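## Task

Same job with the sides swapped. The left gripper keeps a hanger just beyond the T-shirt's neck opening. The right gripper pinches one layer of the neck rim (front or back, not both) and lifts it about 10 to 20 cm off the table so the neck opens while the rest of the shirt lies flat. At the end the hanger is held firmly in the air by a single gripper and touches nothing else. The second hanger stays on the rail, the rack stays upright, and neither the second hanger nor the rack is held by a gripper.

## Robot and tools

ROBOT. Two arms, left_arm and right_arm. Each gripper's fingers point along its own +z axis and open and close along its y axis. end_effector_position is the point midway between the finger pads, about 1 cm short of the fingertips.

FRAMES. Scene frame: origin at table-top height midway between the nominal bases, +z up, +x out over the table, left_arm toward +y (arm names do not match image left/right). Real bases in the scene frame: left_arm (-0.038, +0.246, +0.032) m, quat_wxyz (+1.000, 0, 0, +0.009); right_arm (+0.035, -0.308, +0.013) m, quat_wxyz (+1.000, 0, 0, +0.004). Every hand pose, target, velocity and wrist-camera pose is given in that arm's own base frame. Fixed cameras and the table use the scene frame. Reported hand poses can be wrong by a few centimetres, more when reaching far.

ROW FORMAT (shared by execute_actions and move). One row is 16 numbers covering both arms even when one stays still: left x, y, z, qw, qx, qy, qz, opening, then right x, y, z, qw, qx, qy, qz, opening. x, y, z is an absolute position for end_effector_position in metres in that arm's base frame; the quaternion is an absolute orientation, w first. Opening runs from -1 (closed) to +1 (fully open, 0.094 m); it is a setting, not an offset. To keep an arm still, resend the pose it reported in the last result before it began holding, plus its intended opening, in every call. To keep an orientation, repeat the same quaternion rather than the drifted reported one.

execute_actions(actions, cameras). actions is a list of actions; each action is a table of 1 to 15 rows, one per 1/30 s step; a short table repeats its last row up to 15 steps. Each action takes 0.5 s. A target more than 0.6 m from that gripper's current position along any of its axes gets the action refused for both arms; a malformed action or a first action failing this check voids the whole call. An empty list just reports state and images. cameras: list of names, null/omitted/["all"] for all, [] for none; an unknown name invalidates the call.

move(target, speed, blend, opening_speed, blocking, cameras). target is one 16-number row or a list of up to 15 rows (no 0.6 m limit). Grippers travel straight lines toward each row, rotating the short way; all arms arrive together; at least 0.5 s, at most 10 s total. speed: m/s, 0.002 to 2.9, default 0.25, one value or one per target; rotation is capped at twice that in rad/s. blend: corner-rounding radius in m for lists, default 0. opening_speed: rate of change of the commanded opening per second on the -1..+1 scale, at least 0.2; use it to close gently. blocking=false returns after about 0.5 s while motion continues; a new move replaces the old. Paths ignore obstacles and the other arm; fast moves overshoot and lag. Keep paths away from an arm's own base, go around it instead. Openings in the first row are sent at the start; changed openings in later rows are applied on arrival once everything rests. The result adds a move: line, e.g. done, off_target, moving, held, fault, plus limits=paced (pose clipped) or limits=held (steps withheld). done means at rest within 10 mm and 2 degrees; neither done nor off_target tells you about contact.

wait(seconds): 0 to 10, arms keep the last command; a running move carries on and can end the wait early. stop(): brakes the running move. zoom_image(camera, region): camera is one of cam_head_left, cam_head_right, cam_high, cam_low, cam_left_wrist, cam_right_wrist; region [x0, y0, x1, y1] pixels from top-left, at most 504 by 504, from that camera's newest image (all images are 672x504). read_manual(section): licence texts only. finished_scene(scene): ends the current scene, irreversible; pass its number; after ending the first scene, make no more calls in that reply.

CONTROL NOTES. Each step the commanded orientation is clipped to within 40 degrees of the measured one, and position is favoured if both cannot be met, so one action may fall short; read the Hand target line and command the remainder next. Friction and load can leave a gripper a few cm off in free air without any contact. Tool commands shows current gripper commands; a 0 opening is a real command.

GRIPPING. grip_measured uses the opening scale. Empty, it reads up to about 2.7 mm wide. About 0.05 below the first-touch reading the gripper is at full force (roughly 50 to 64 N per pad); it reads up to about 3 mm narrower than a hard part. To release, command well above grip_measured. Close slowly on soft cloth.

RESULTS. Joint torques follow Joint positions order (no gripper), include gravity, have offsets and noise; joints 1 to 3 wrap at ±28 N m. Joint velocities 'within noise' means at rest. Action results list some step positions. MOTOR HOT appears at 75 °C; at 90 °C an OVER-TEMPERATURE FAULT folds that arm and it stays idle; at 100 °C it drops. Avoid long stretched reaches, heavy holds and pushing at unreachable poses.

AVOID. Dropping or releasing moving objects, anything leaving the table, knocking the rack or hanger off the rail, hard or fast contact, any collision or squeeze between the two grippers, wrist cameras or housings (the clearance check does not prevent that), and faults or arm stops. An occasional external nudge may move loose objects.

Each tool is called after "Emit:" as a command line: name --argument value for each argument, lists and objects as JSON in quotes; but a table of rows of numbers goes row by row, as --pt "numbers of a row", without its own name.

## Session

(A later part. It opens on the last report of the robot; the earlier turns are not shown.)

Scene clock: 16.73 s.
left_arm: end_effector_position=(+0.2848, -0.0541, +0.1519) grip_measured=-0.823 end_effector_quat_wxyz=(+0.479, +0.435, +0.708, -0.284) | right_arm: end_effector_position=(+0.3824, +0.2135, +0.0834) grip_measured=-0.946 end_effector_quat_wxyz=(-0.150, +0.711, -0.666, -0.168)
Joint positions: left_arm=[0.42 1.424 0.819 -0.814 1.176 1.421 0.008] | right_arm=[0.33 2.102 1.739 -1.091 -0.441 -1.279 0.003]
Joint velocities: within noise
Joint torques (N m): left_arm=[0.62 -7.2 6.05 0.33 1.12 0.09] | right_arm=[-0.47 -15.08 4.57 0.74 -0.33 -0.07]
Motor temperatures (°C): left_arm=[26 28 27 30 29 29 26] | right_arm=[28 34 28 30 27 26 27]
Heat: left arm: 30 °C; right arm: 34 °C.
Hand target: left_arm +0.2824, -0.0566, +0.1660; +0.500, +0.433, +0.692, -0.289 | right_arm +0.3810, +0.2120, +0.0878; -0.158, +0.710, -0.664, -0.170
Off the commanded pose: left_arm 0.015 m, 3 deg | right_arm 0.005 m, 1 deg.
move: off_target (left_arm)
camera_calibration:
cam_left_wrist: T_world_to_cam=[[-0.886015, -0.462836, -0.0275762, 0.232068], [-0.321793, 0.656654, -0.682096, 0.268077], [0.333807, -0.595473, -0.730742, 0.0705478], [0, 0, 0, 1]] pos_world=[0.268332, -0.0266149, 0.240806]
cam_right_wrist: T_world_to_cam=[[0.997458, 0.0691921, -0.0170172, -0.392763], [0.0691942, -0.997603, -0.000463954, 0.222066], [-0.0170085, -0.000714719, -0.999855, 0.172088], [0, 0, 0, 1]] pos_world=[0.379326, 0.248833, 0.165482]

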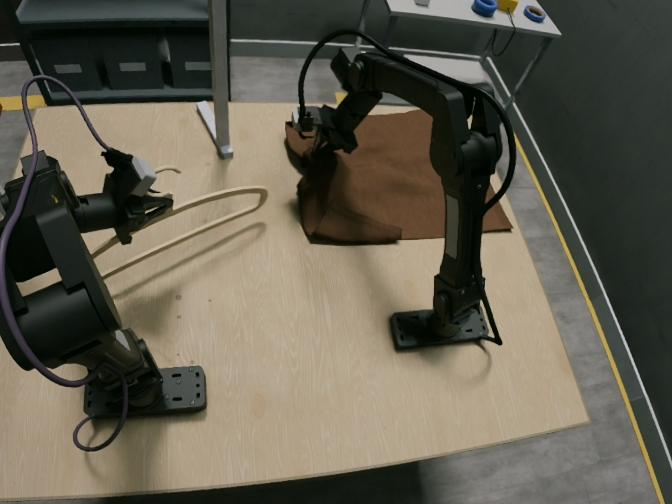

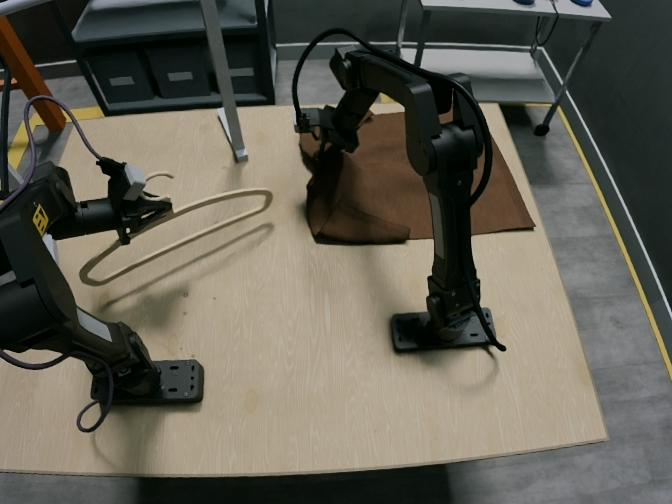

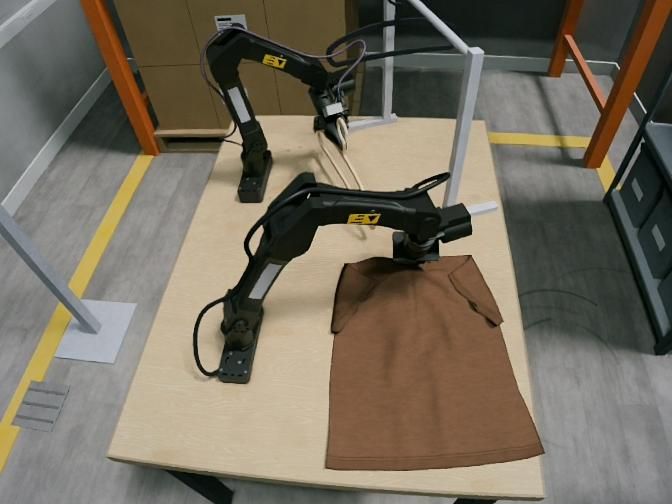

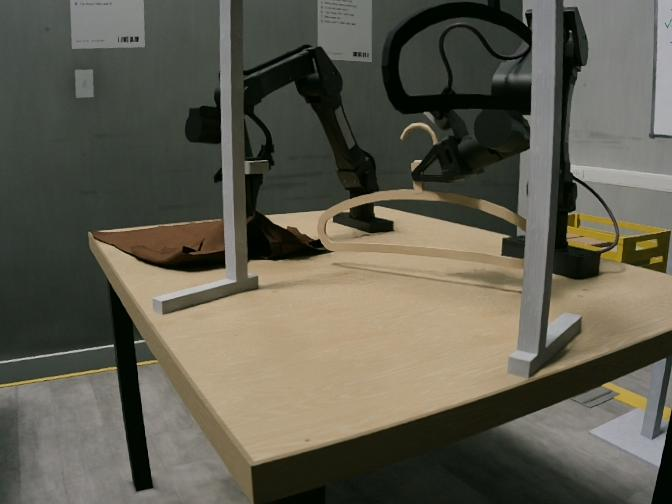

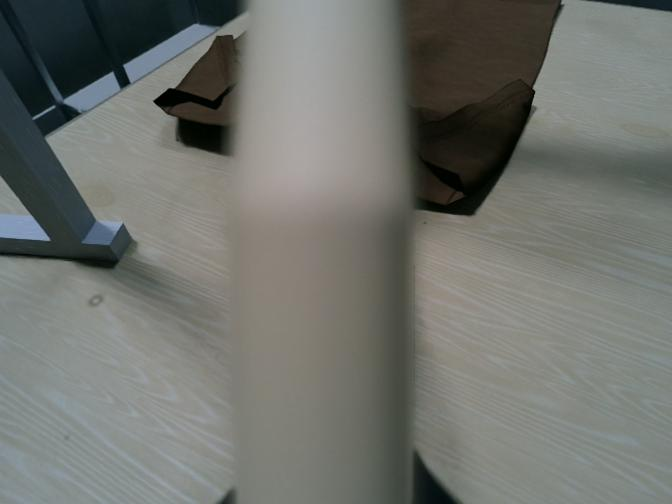

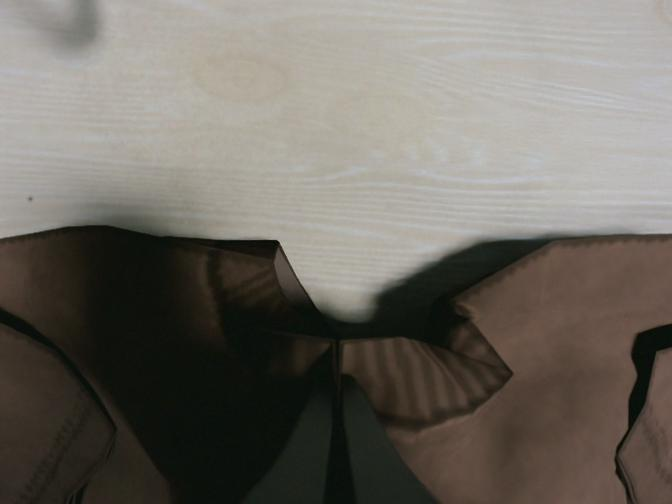

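Emit:
move --target '[0.282,-0.0565,0.1665,0.5,0.433,0.692,-0.289,-1,0.378,0.15,0.108,0.158,-0.71,0.664,0.17,-1]' --speed 0.1 --cameras '["cam_right_wrist","cam_low","cam_high"]'

Emit:
zoom_image --camera "cam_right_wrist" --region '[160, 180, 520, 440]'

Emit:
zoom_image --camera "cam_low" --region '[180, 180, 320, 280]'

Scene clock: 18.50 s.
left_arm: end_effector_position=(+0.2848, -0.0541, +0.1519) grip_measured=-0.823 end_effector_quat_wxyz=(+0.479, +0.435, +0.708, -0.284) | right_arm: end_effector_position=(+0.3848, +0.1482, +0.0934) grip_measured=-0.946 end_effector_quat_wxyz=(-0.147, +0.710, -0.669, -0.165)
Joint positions: left_arm=[0.42 1.424 0.819 -0.814 1.176 1.421 0.008] | right_arm=[0.176 2.061 1.721 -1.189 -0.443 -1.445 0.003]
Joint velocities: within noise
Joint torques (N m): left_arm=[0.62 -7.24 6.01 0.32 1.13 0.09] | right_arm=[-0.09 -16.5 4.9 0.3 -0.45 -0.03]
Motor temperatures (°C): left_arm=[26 28 27 30 29 29 26] | right_arm=[28 34 28 30 27 26 27]
Heat: left arm: 30 °C; right arm: 34 °C.
Hand target: left_arm +0.2824, -0.0566, +0.1660; +0.500, +0.433, +0.692, -0.289 | right_arm +0.3782, +0.1501, +0.1076; -0.158, +0.711, -0.664, -0.170
Off the commanded pose: left_arm 0.015 m, 3 deg | right_arm 0.016 m, 2 deg.
move: off_target (left_arm, right_arm)
camera_calibration:
cam_right_wrist: T_world_to_cam=[[0.997731, 0.064617, -0.0189212, -0.389652], [0.0648062, -0.997852, 0.00956228, 0.157559], [-0.0182627, -0.0107668, -0.999775, 0.184009], [0, 0, 0, 1]] pos_world=[0.381917, 0.18438, 0.175088]
Images, in order (width x height): cam_high 672x504, cam_low 672x504, cam_right_wrist 672x504.

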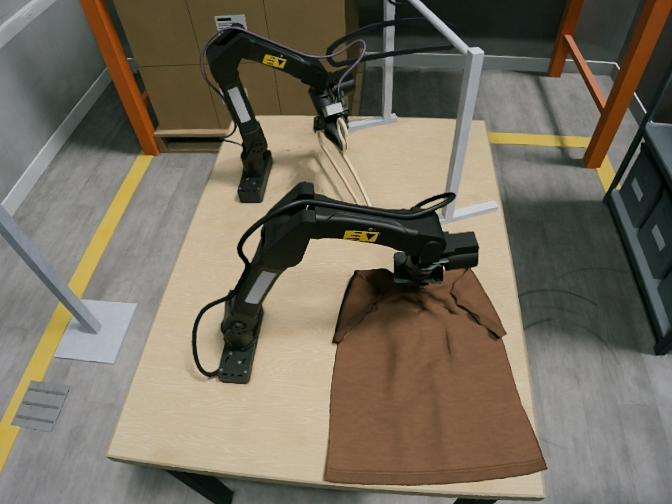

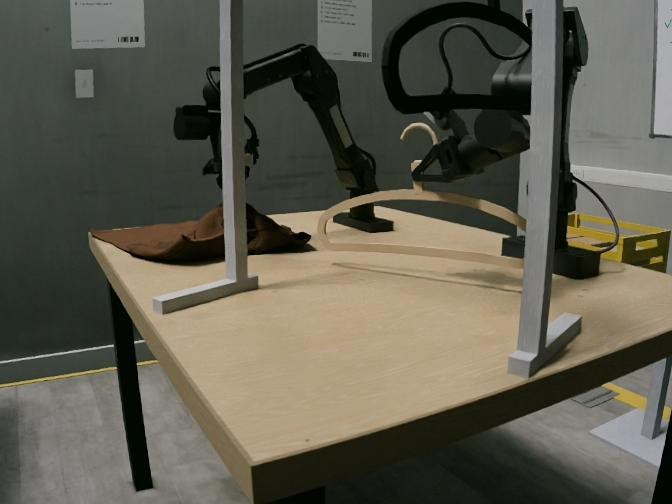

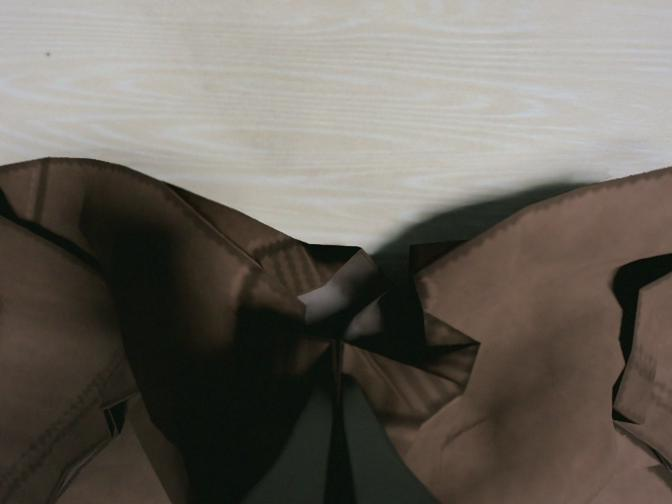

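Scaled by 1.400 from the camera's 672x504 image, which has a finer 960x720 frame.

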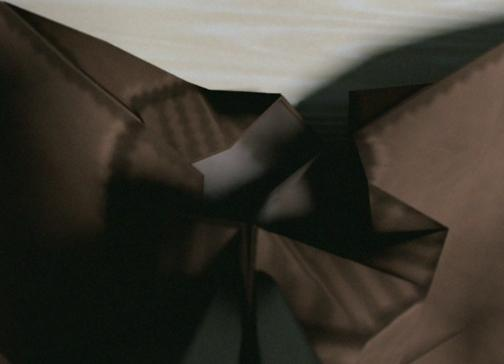

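Scaled by 3.600 from the camera's 672x504 image, which has a finer 960x720 frame.

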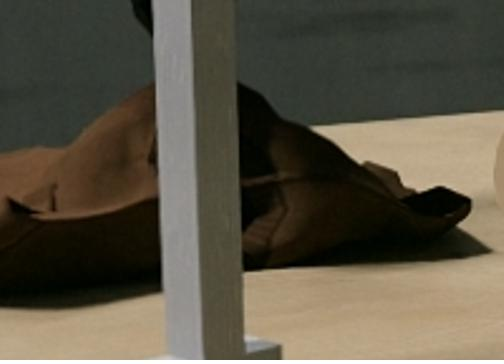

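Emit:
move --target '[0.282,-0.0565,0.1665,0.442,0.547,0.606,-0.372,-1,0.381,0.195,0.15,0.158,-0.71,0.664,0.17,-1]' --speed 0.15

Emit:
zoom_image --camera "cam_left_wrist" --region '[60, 0, 260, 220]'

Emit:
zoom_image --camera "cam_right_wrist" --region '[220, 220, 500, 400]'

Scene clock: 21.53 s.
left_arm: end_effector_position=(+0.2772, -0.0549, +0.1589) grip_measured=-0.823 end_effector_quat_wxyz=(+0.425, +0.538, +0.643, -0.342) | right_arm: end_effector_position=(+0.3816, +0.1899, +0.1434) grip_measured=-0.946 end_effector_quat_wxyz=(-0.154, +0.711, -0.667, -0.165)
Joint positions: left_arm=[0.408 1.722 1.141 -1.432 1.106 2.077 0.008] | right_arm=[0.277 2.061 1.916 -1.324 -0.443 -1.335 0.003]
Joint velocities: within noise
Joint torques (N m): left_arm=[-0.72 -5.74 7.46 -0.57 0.75 0.08] | right_arm=[0.55 -12.55 7.66 0.48 -0.36 0.04]
Motor temperatures (°C): left_arm=[26 28 27 30 29 29 26] | right_arm=[28 35 28 29 27 26 27]
Heat: left arm: 30 °C; right arm: 35 °C.
Hand target: left_arm +0.2821, -0.0569, +0.1664; +0.434, +0.534, +0.637, -0.348 | right_arm +0.3809, +0.1949, +0.1499; -0.158, +0.710, -0.664, -0.170
Off the commanded pose: left_arm 0.009 m, 6 deg | right_arm 0.008 m, 1 deg.
joint sent to its limit (left arm) — joint 6 (wrist roll), upper limit. The joint targets are off in orientation, not in position.
move: off_target (left_arm)
camera_calibration:
cam_left_wrist: T_world_to_cam=[[-0.981067, -0.191171, -0.0309911, 0.266871], [-0.123092, 0.739058, -0.6623, 0.217287], [0.149517, -0.645947, -0.748597, 0.128923], [0, 0, 0, 1]] pos_world=[0.269288, -0.0262925, 0.248691]
cam_right_wrist: T_world_to_cam=[[0.997787, 0.0660704, -0.00750236, -0.390133], [0.0660766, -0.997814, 0.00058686, 0.199646], [-0.00744719, -0.00108129, -0.999972, 0.228425], [0, 0, 0, 1]] pos_world=[0.377779, 0.225233, 0.225374]

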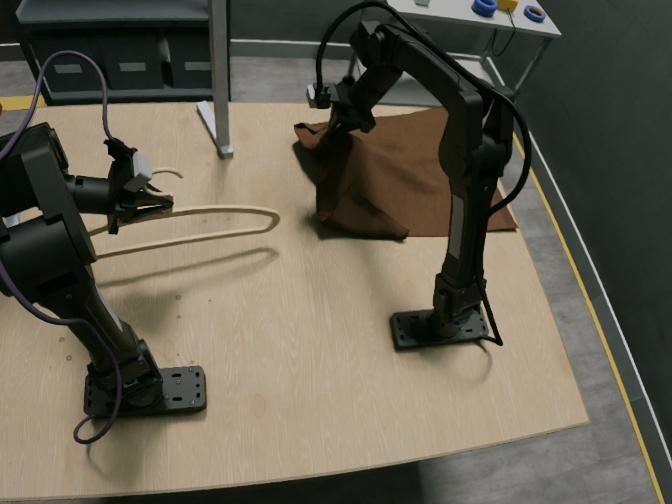

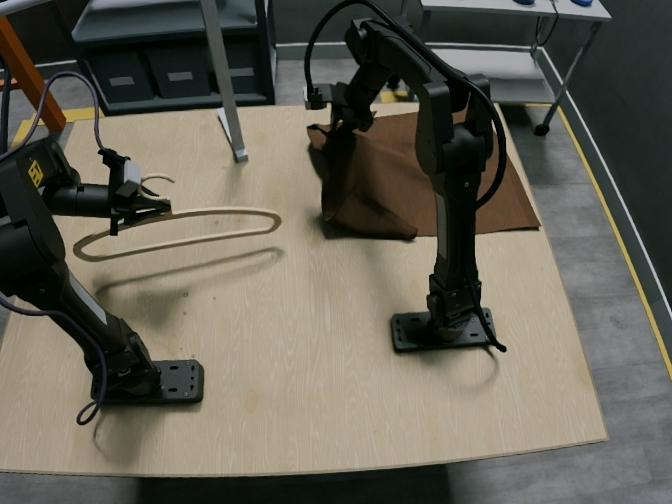

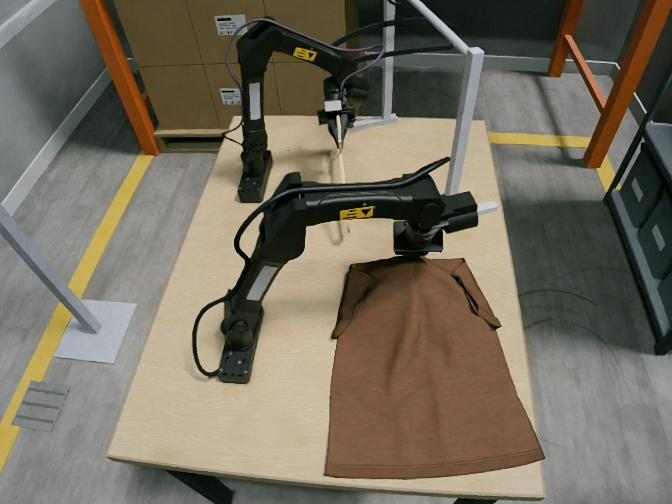

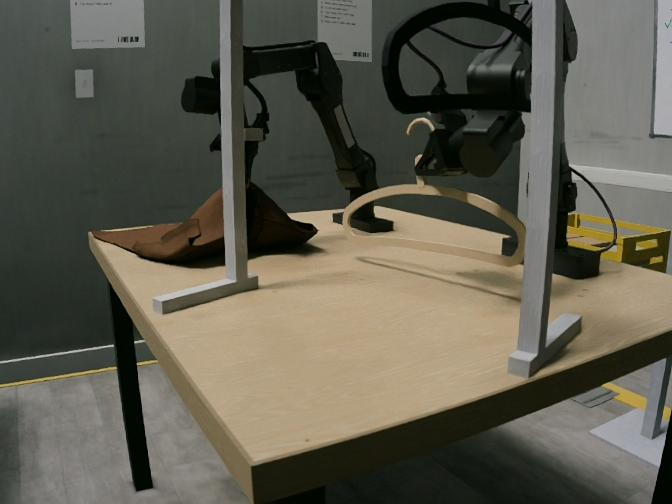

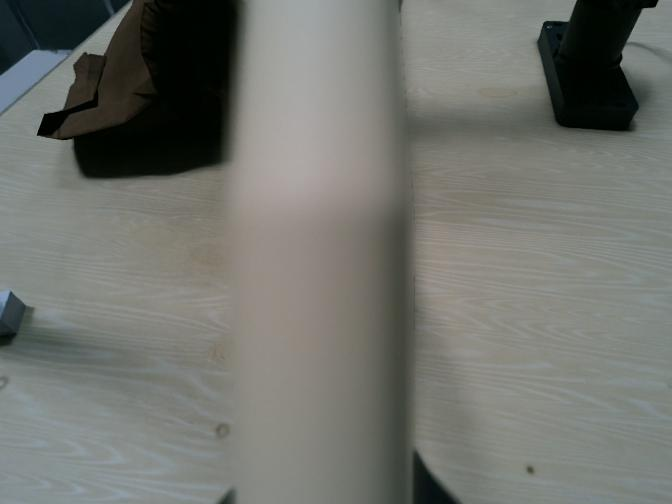

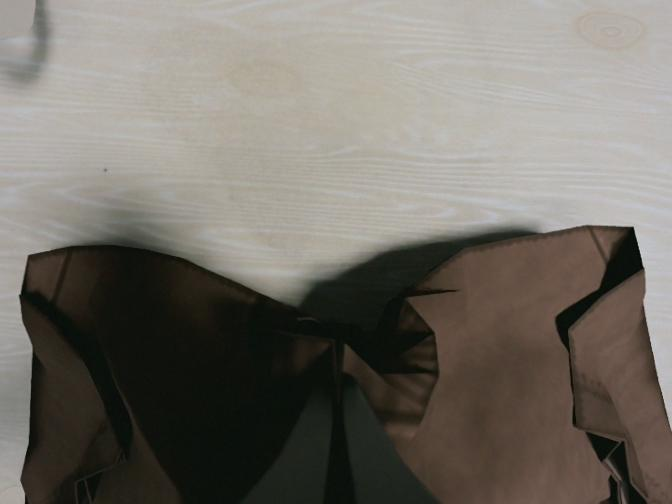

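Scaled by 2.291 from the camera's 672x504 image, which has a finer 960x720 frame.

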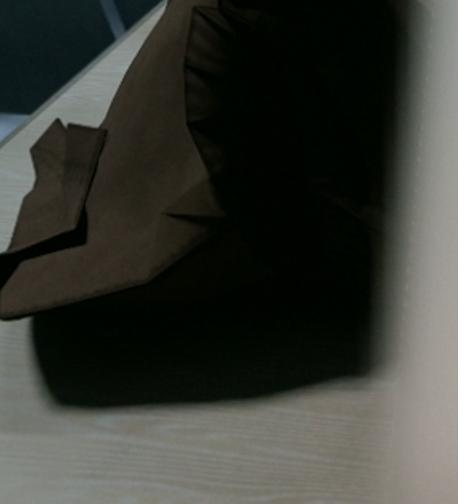

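Scaled by 1.800 from the camera's 672x504 image, which has a finer 960x720 frame.

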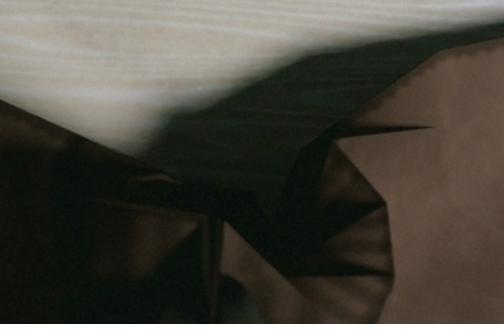

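Emit:
zoom_image --camera "cam_low" --region '[190, 180, 330, 270]'

Emit:
zoom_image --camera "cam_left_wrist" --region '[130, 0, 240, 160]'

Scaled by 3.600 from the camera's 672x504 image, which has a finer 960x720 frame.

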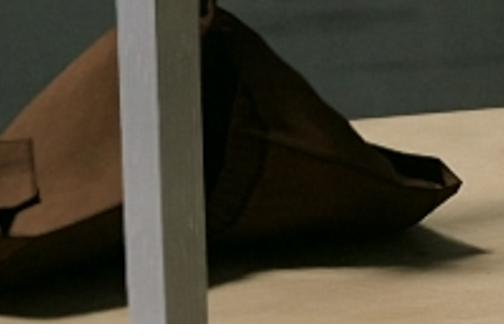

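Scaled by 3.150 from the camera's 672x504 image, which has a finer 960x720 frame.

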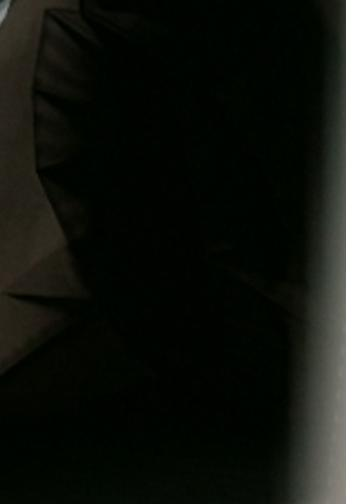

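Emit:
move --target '[0.282,-0.0565,0.1665,0.434,0.534,0.637,-0.348,-1,0.381,0.205,0.118,0.158,-0.71,0.664,0.17,-1]' --speed 0.08

Emit:
zoom_image --camera "cam_low" --region '[190, 180, 330, 280]'

Emit:
zoom_image --camera "cam_right_wrist" --region '[220, 220, 500, 400]'

Scene clock: 23.03 s.
left_arm: end_effector_position=(+0.2770, -0.0548, +0.1588) grip_measured=-0.823 end_effector_quat_wxyz=(+0.425, +0.538, +0.643, -0.342) | right_arm: end_effector_position=(+0.3849, +0.2013, +0.1237) grip_measured=-0.946 end_effector_quat_wxyz=(-0.163, +0.711, -0.664, -0.161)
Joint positions: left_arm=[0.408 1.722 1.141 -1.433 1.105 2.078 0.008] | right_arm=[0.3 2.061 1.834 -1.211 -0.443 -1.309 0.003]
Joint velocities: within noise
Joint torques (N m): left_arm=[-0.51 -5.82 7.43 -0.55 0.8 0.05] | right_arm=[0.54 -12.4 4.7 0.75 -0.33 0.04]
Motor temperatures (°C): left_arm=[26 28 27 30 29 29 26] | right_arm=[28 35 28 29 27 26 27]
Heat: left arm: 30 °C; right arm: 35 °C.
Hand target: left_arm +0.2819, -0.0564, +0.1664; +0.434, +0.534, +0.638, -0.347 | right_arm +0.3810, +0.2049, +0.1181; -0.158, +0.710, -0.664, -0.170
Off the commanded pose: left_arm 0.009 m, 2 deg | right_arm 0.008 m, 1 deg.
joint sent to its limit (left arm) — joint 6 (wrist roll), upper limit. The joint targets still meet the commanded pose.
move: done
camera_calibration:
cam_left_wrist: T_world_to_cam=[[-0.981224, -0.190405, -0.0307329, 0.266767], [-0.122804, 0.739655, -0.661687, 0.216993], [0.14872, -0.645489, -0.74915, 0.129228], [0, 0, 0, 1]] pos_world=[0.269187, -0.0262912, 0.248591]
cam_right_wrist: T_world_to_cam=[[0.997725, 0.0664947, 0.0111176, -0.396697], [0.0665694, -0.997761, -0.00648954, 0.211518], [0.0106612, 0.00721486, -0.999917, 0.20009], [0, 0, 0, 1]] pos_world=[0.379581, 0.235979, 0.205857]

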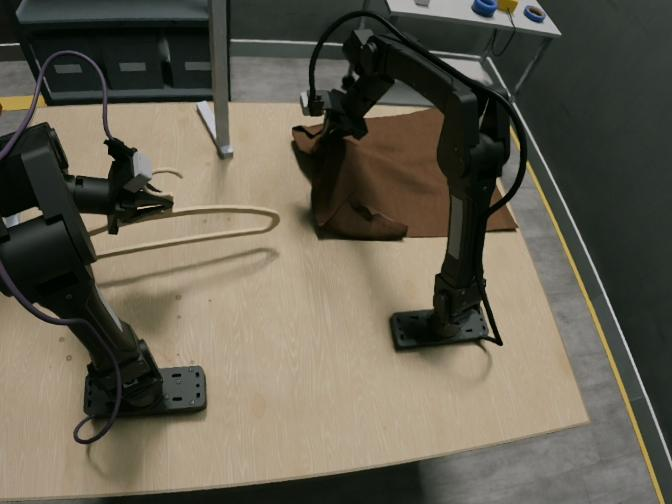

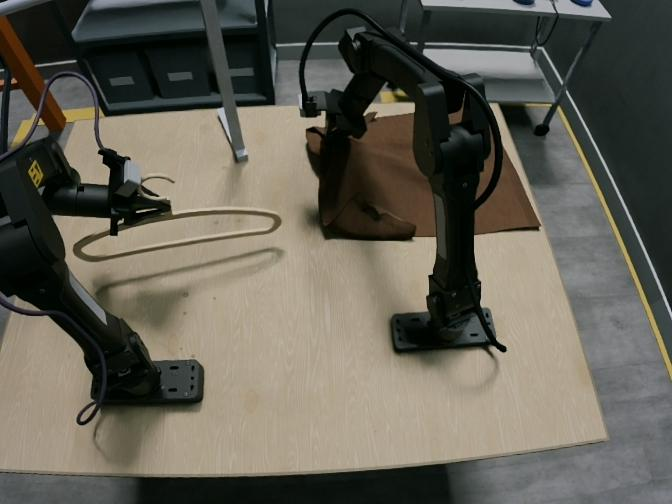

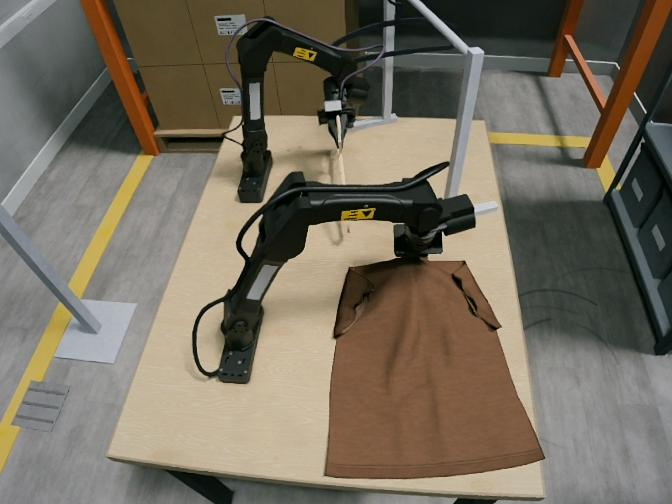

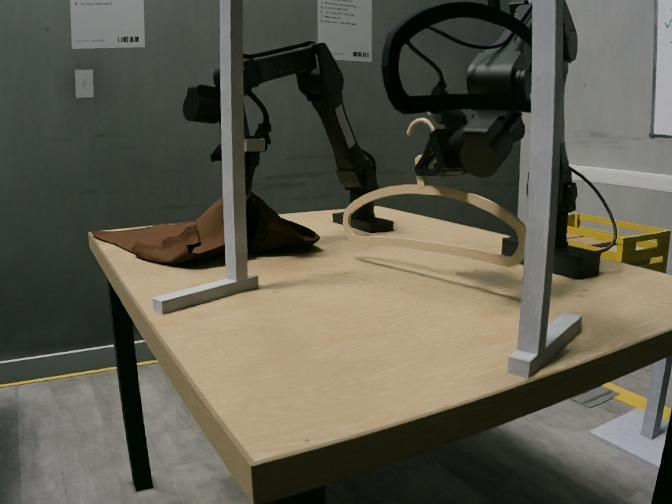

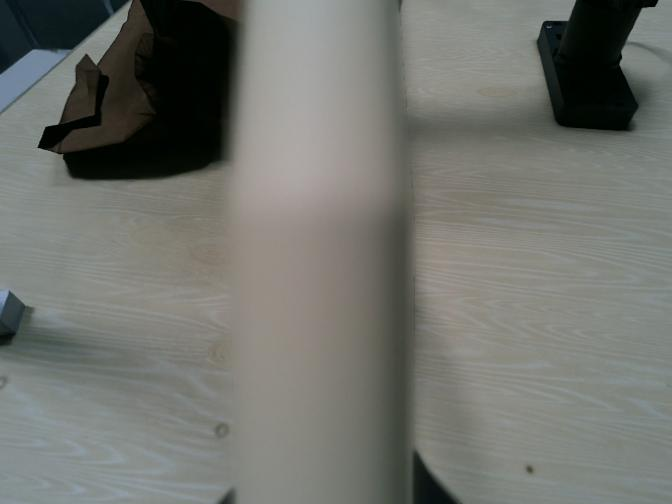

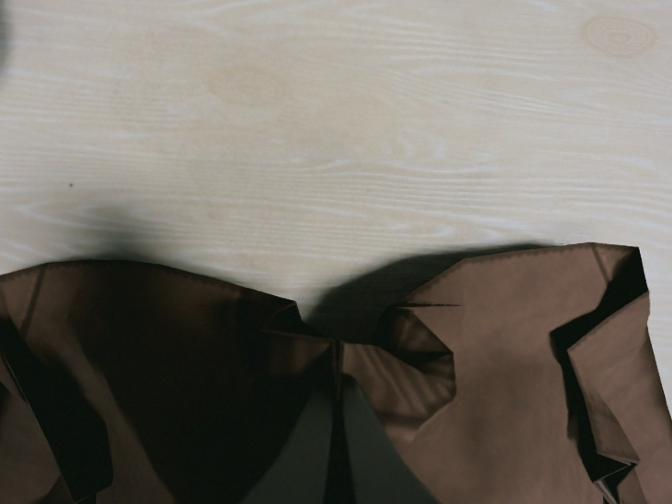

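Scaled by 3.600 from the camera's 672x504 image, which has a finer 960x720 frame.

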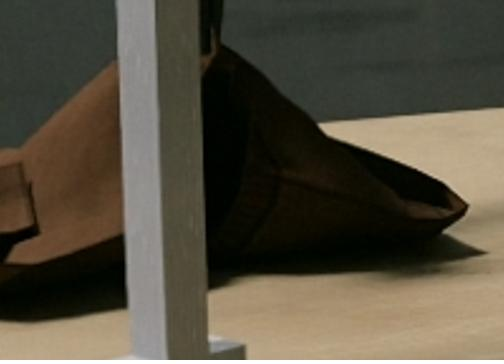

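Scaled by 1.800 from the camera's 672x504 image, which has a finer 960x720 frame.

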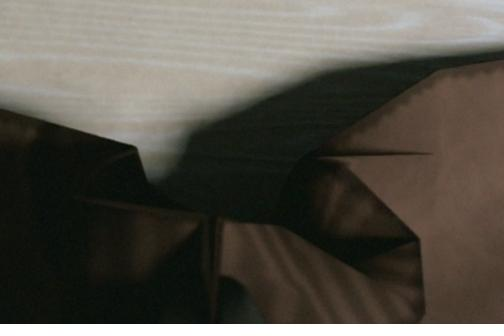

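Emit:
finished_scene --scene 3

The scene is finished: the task was done.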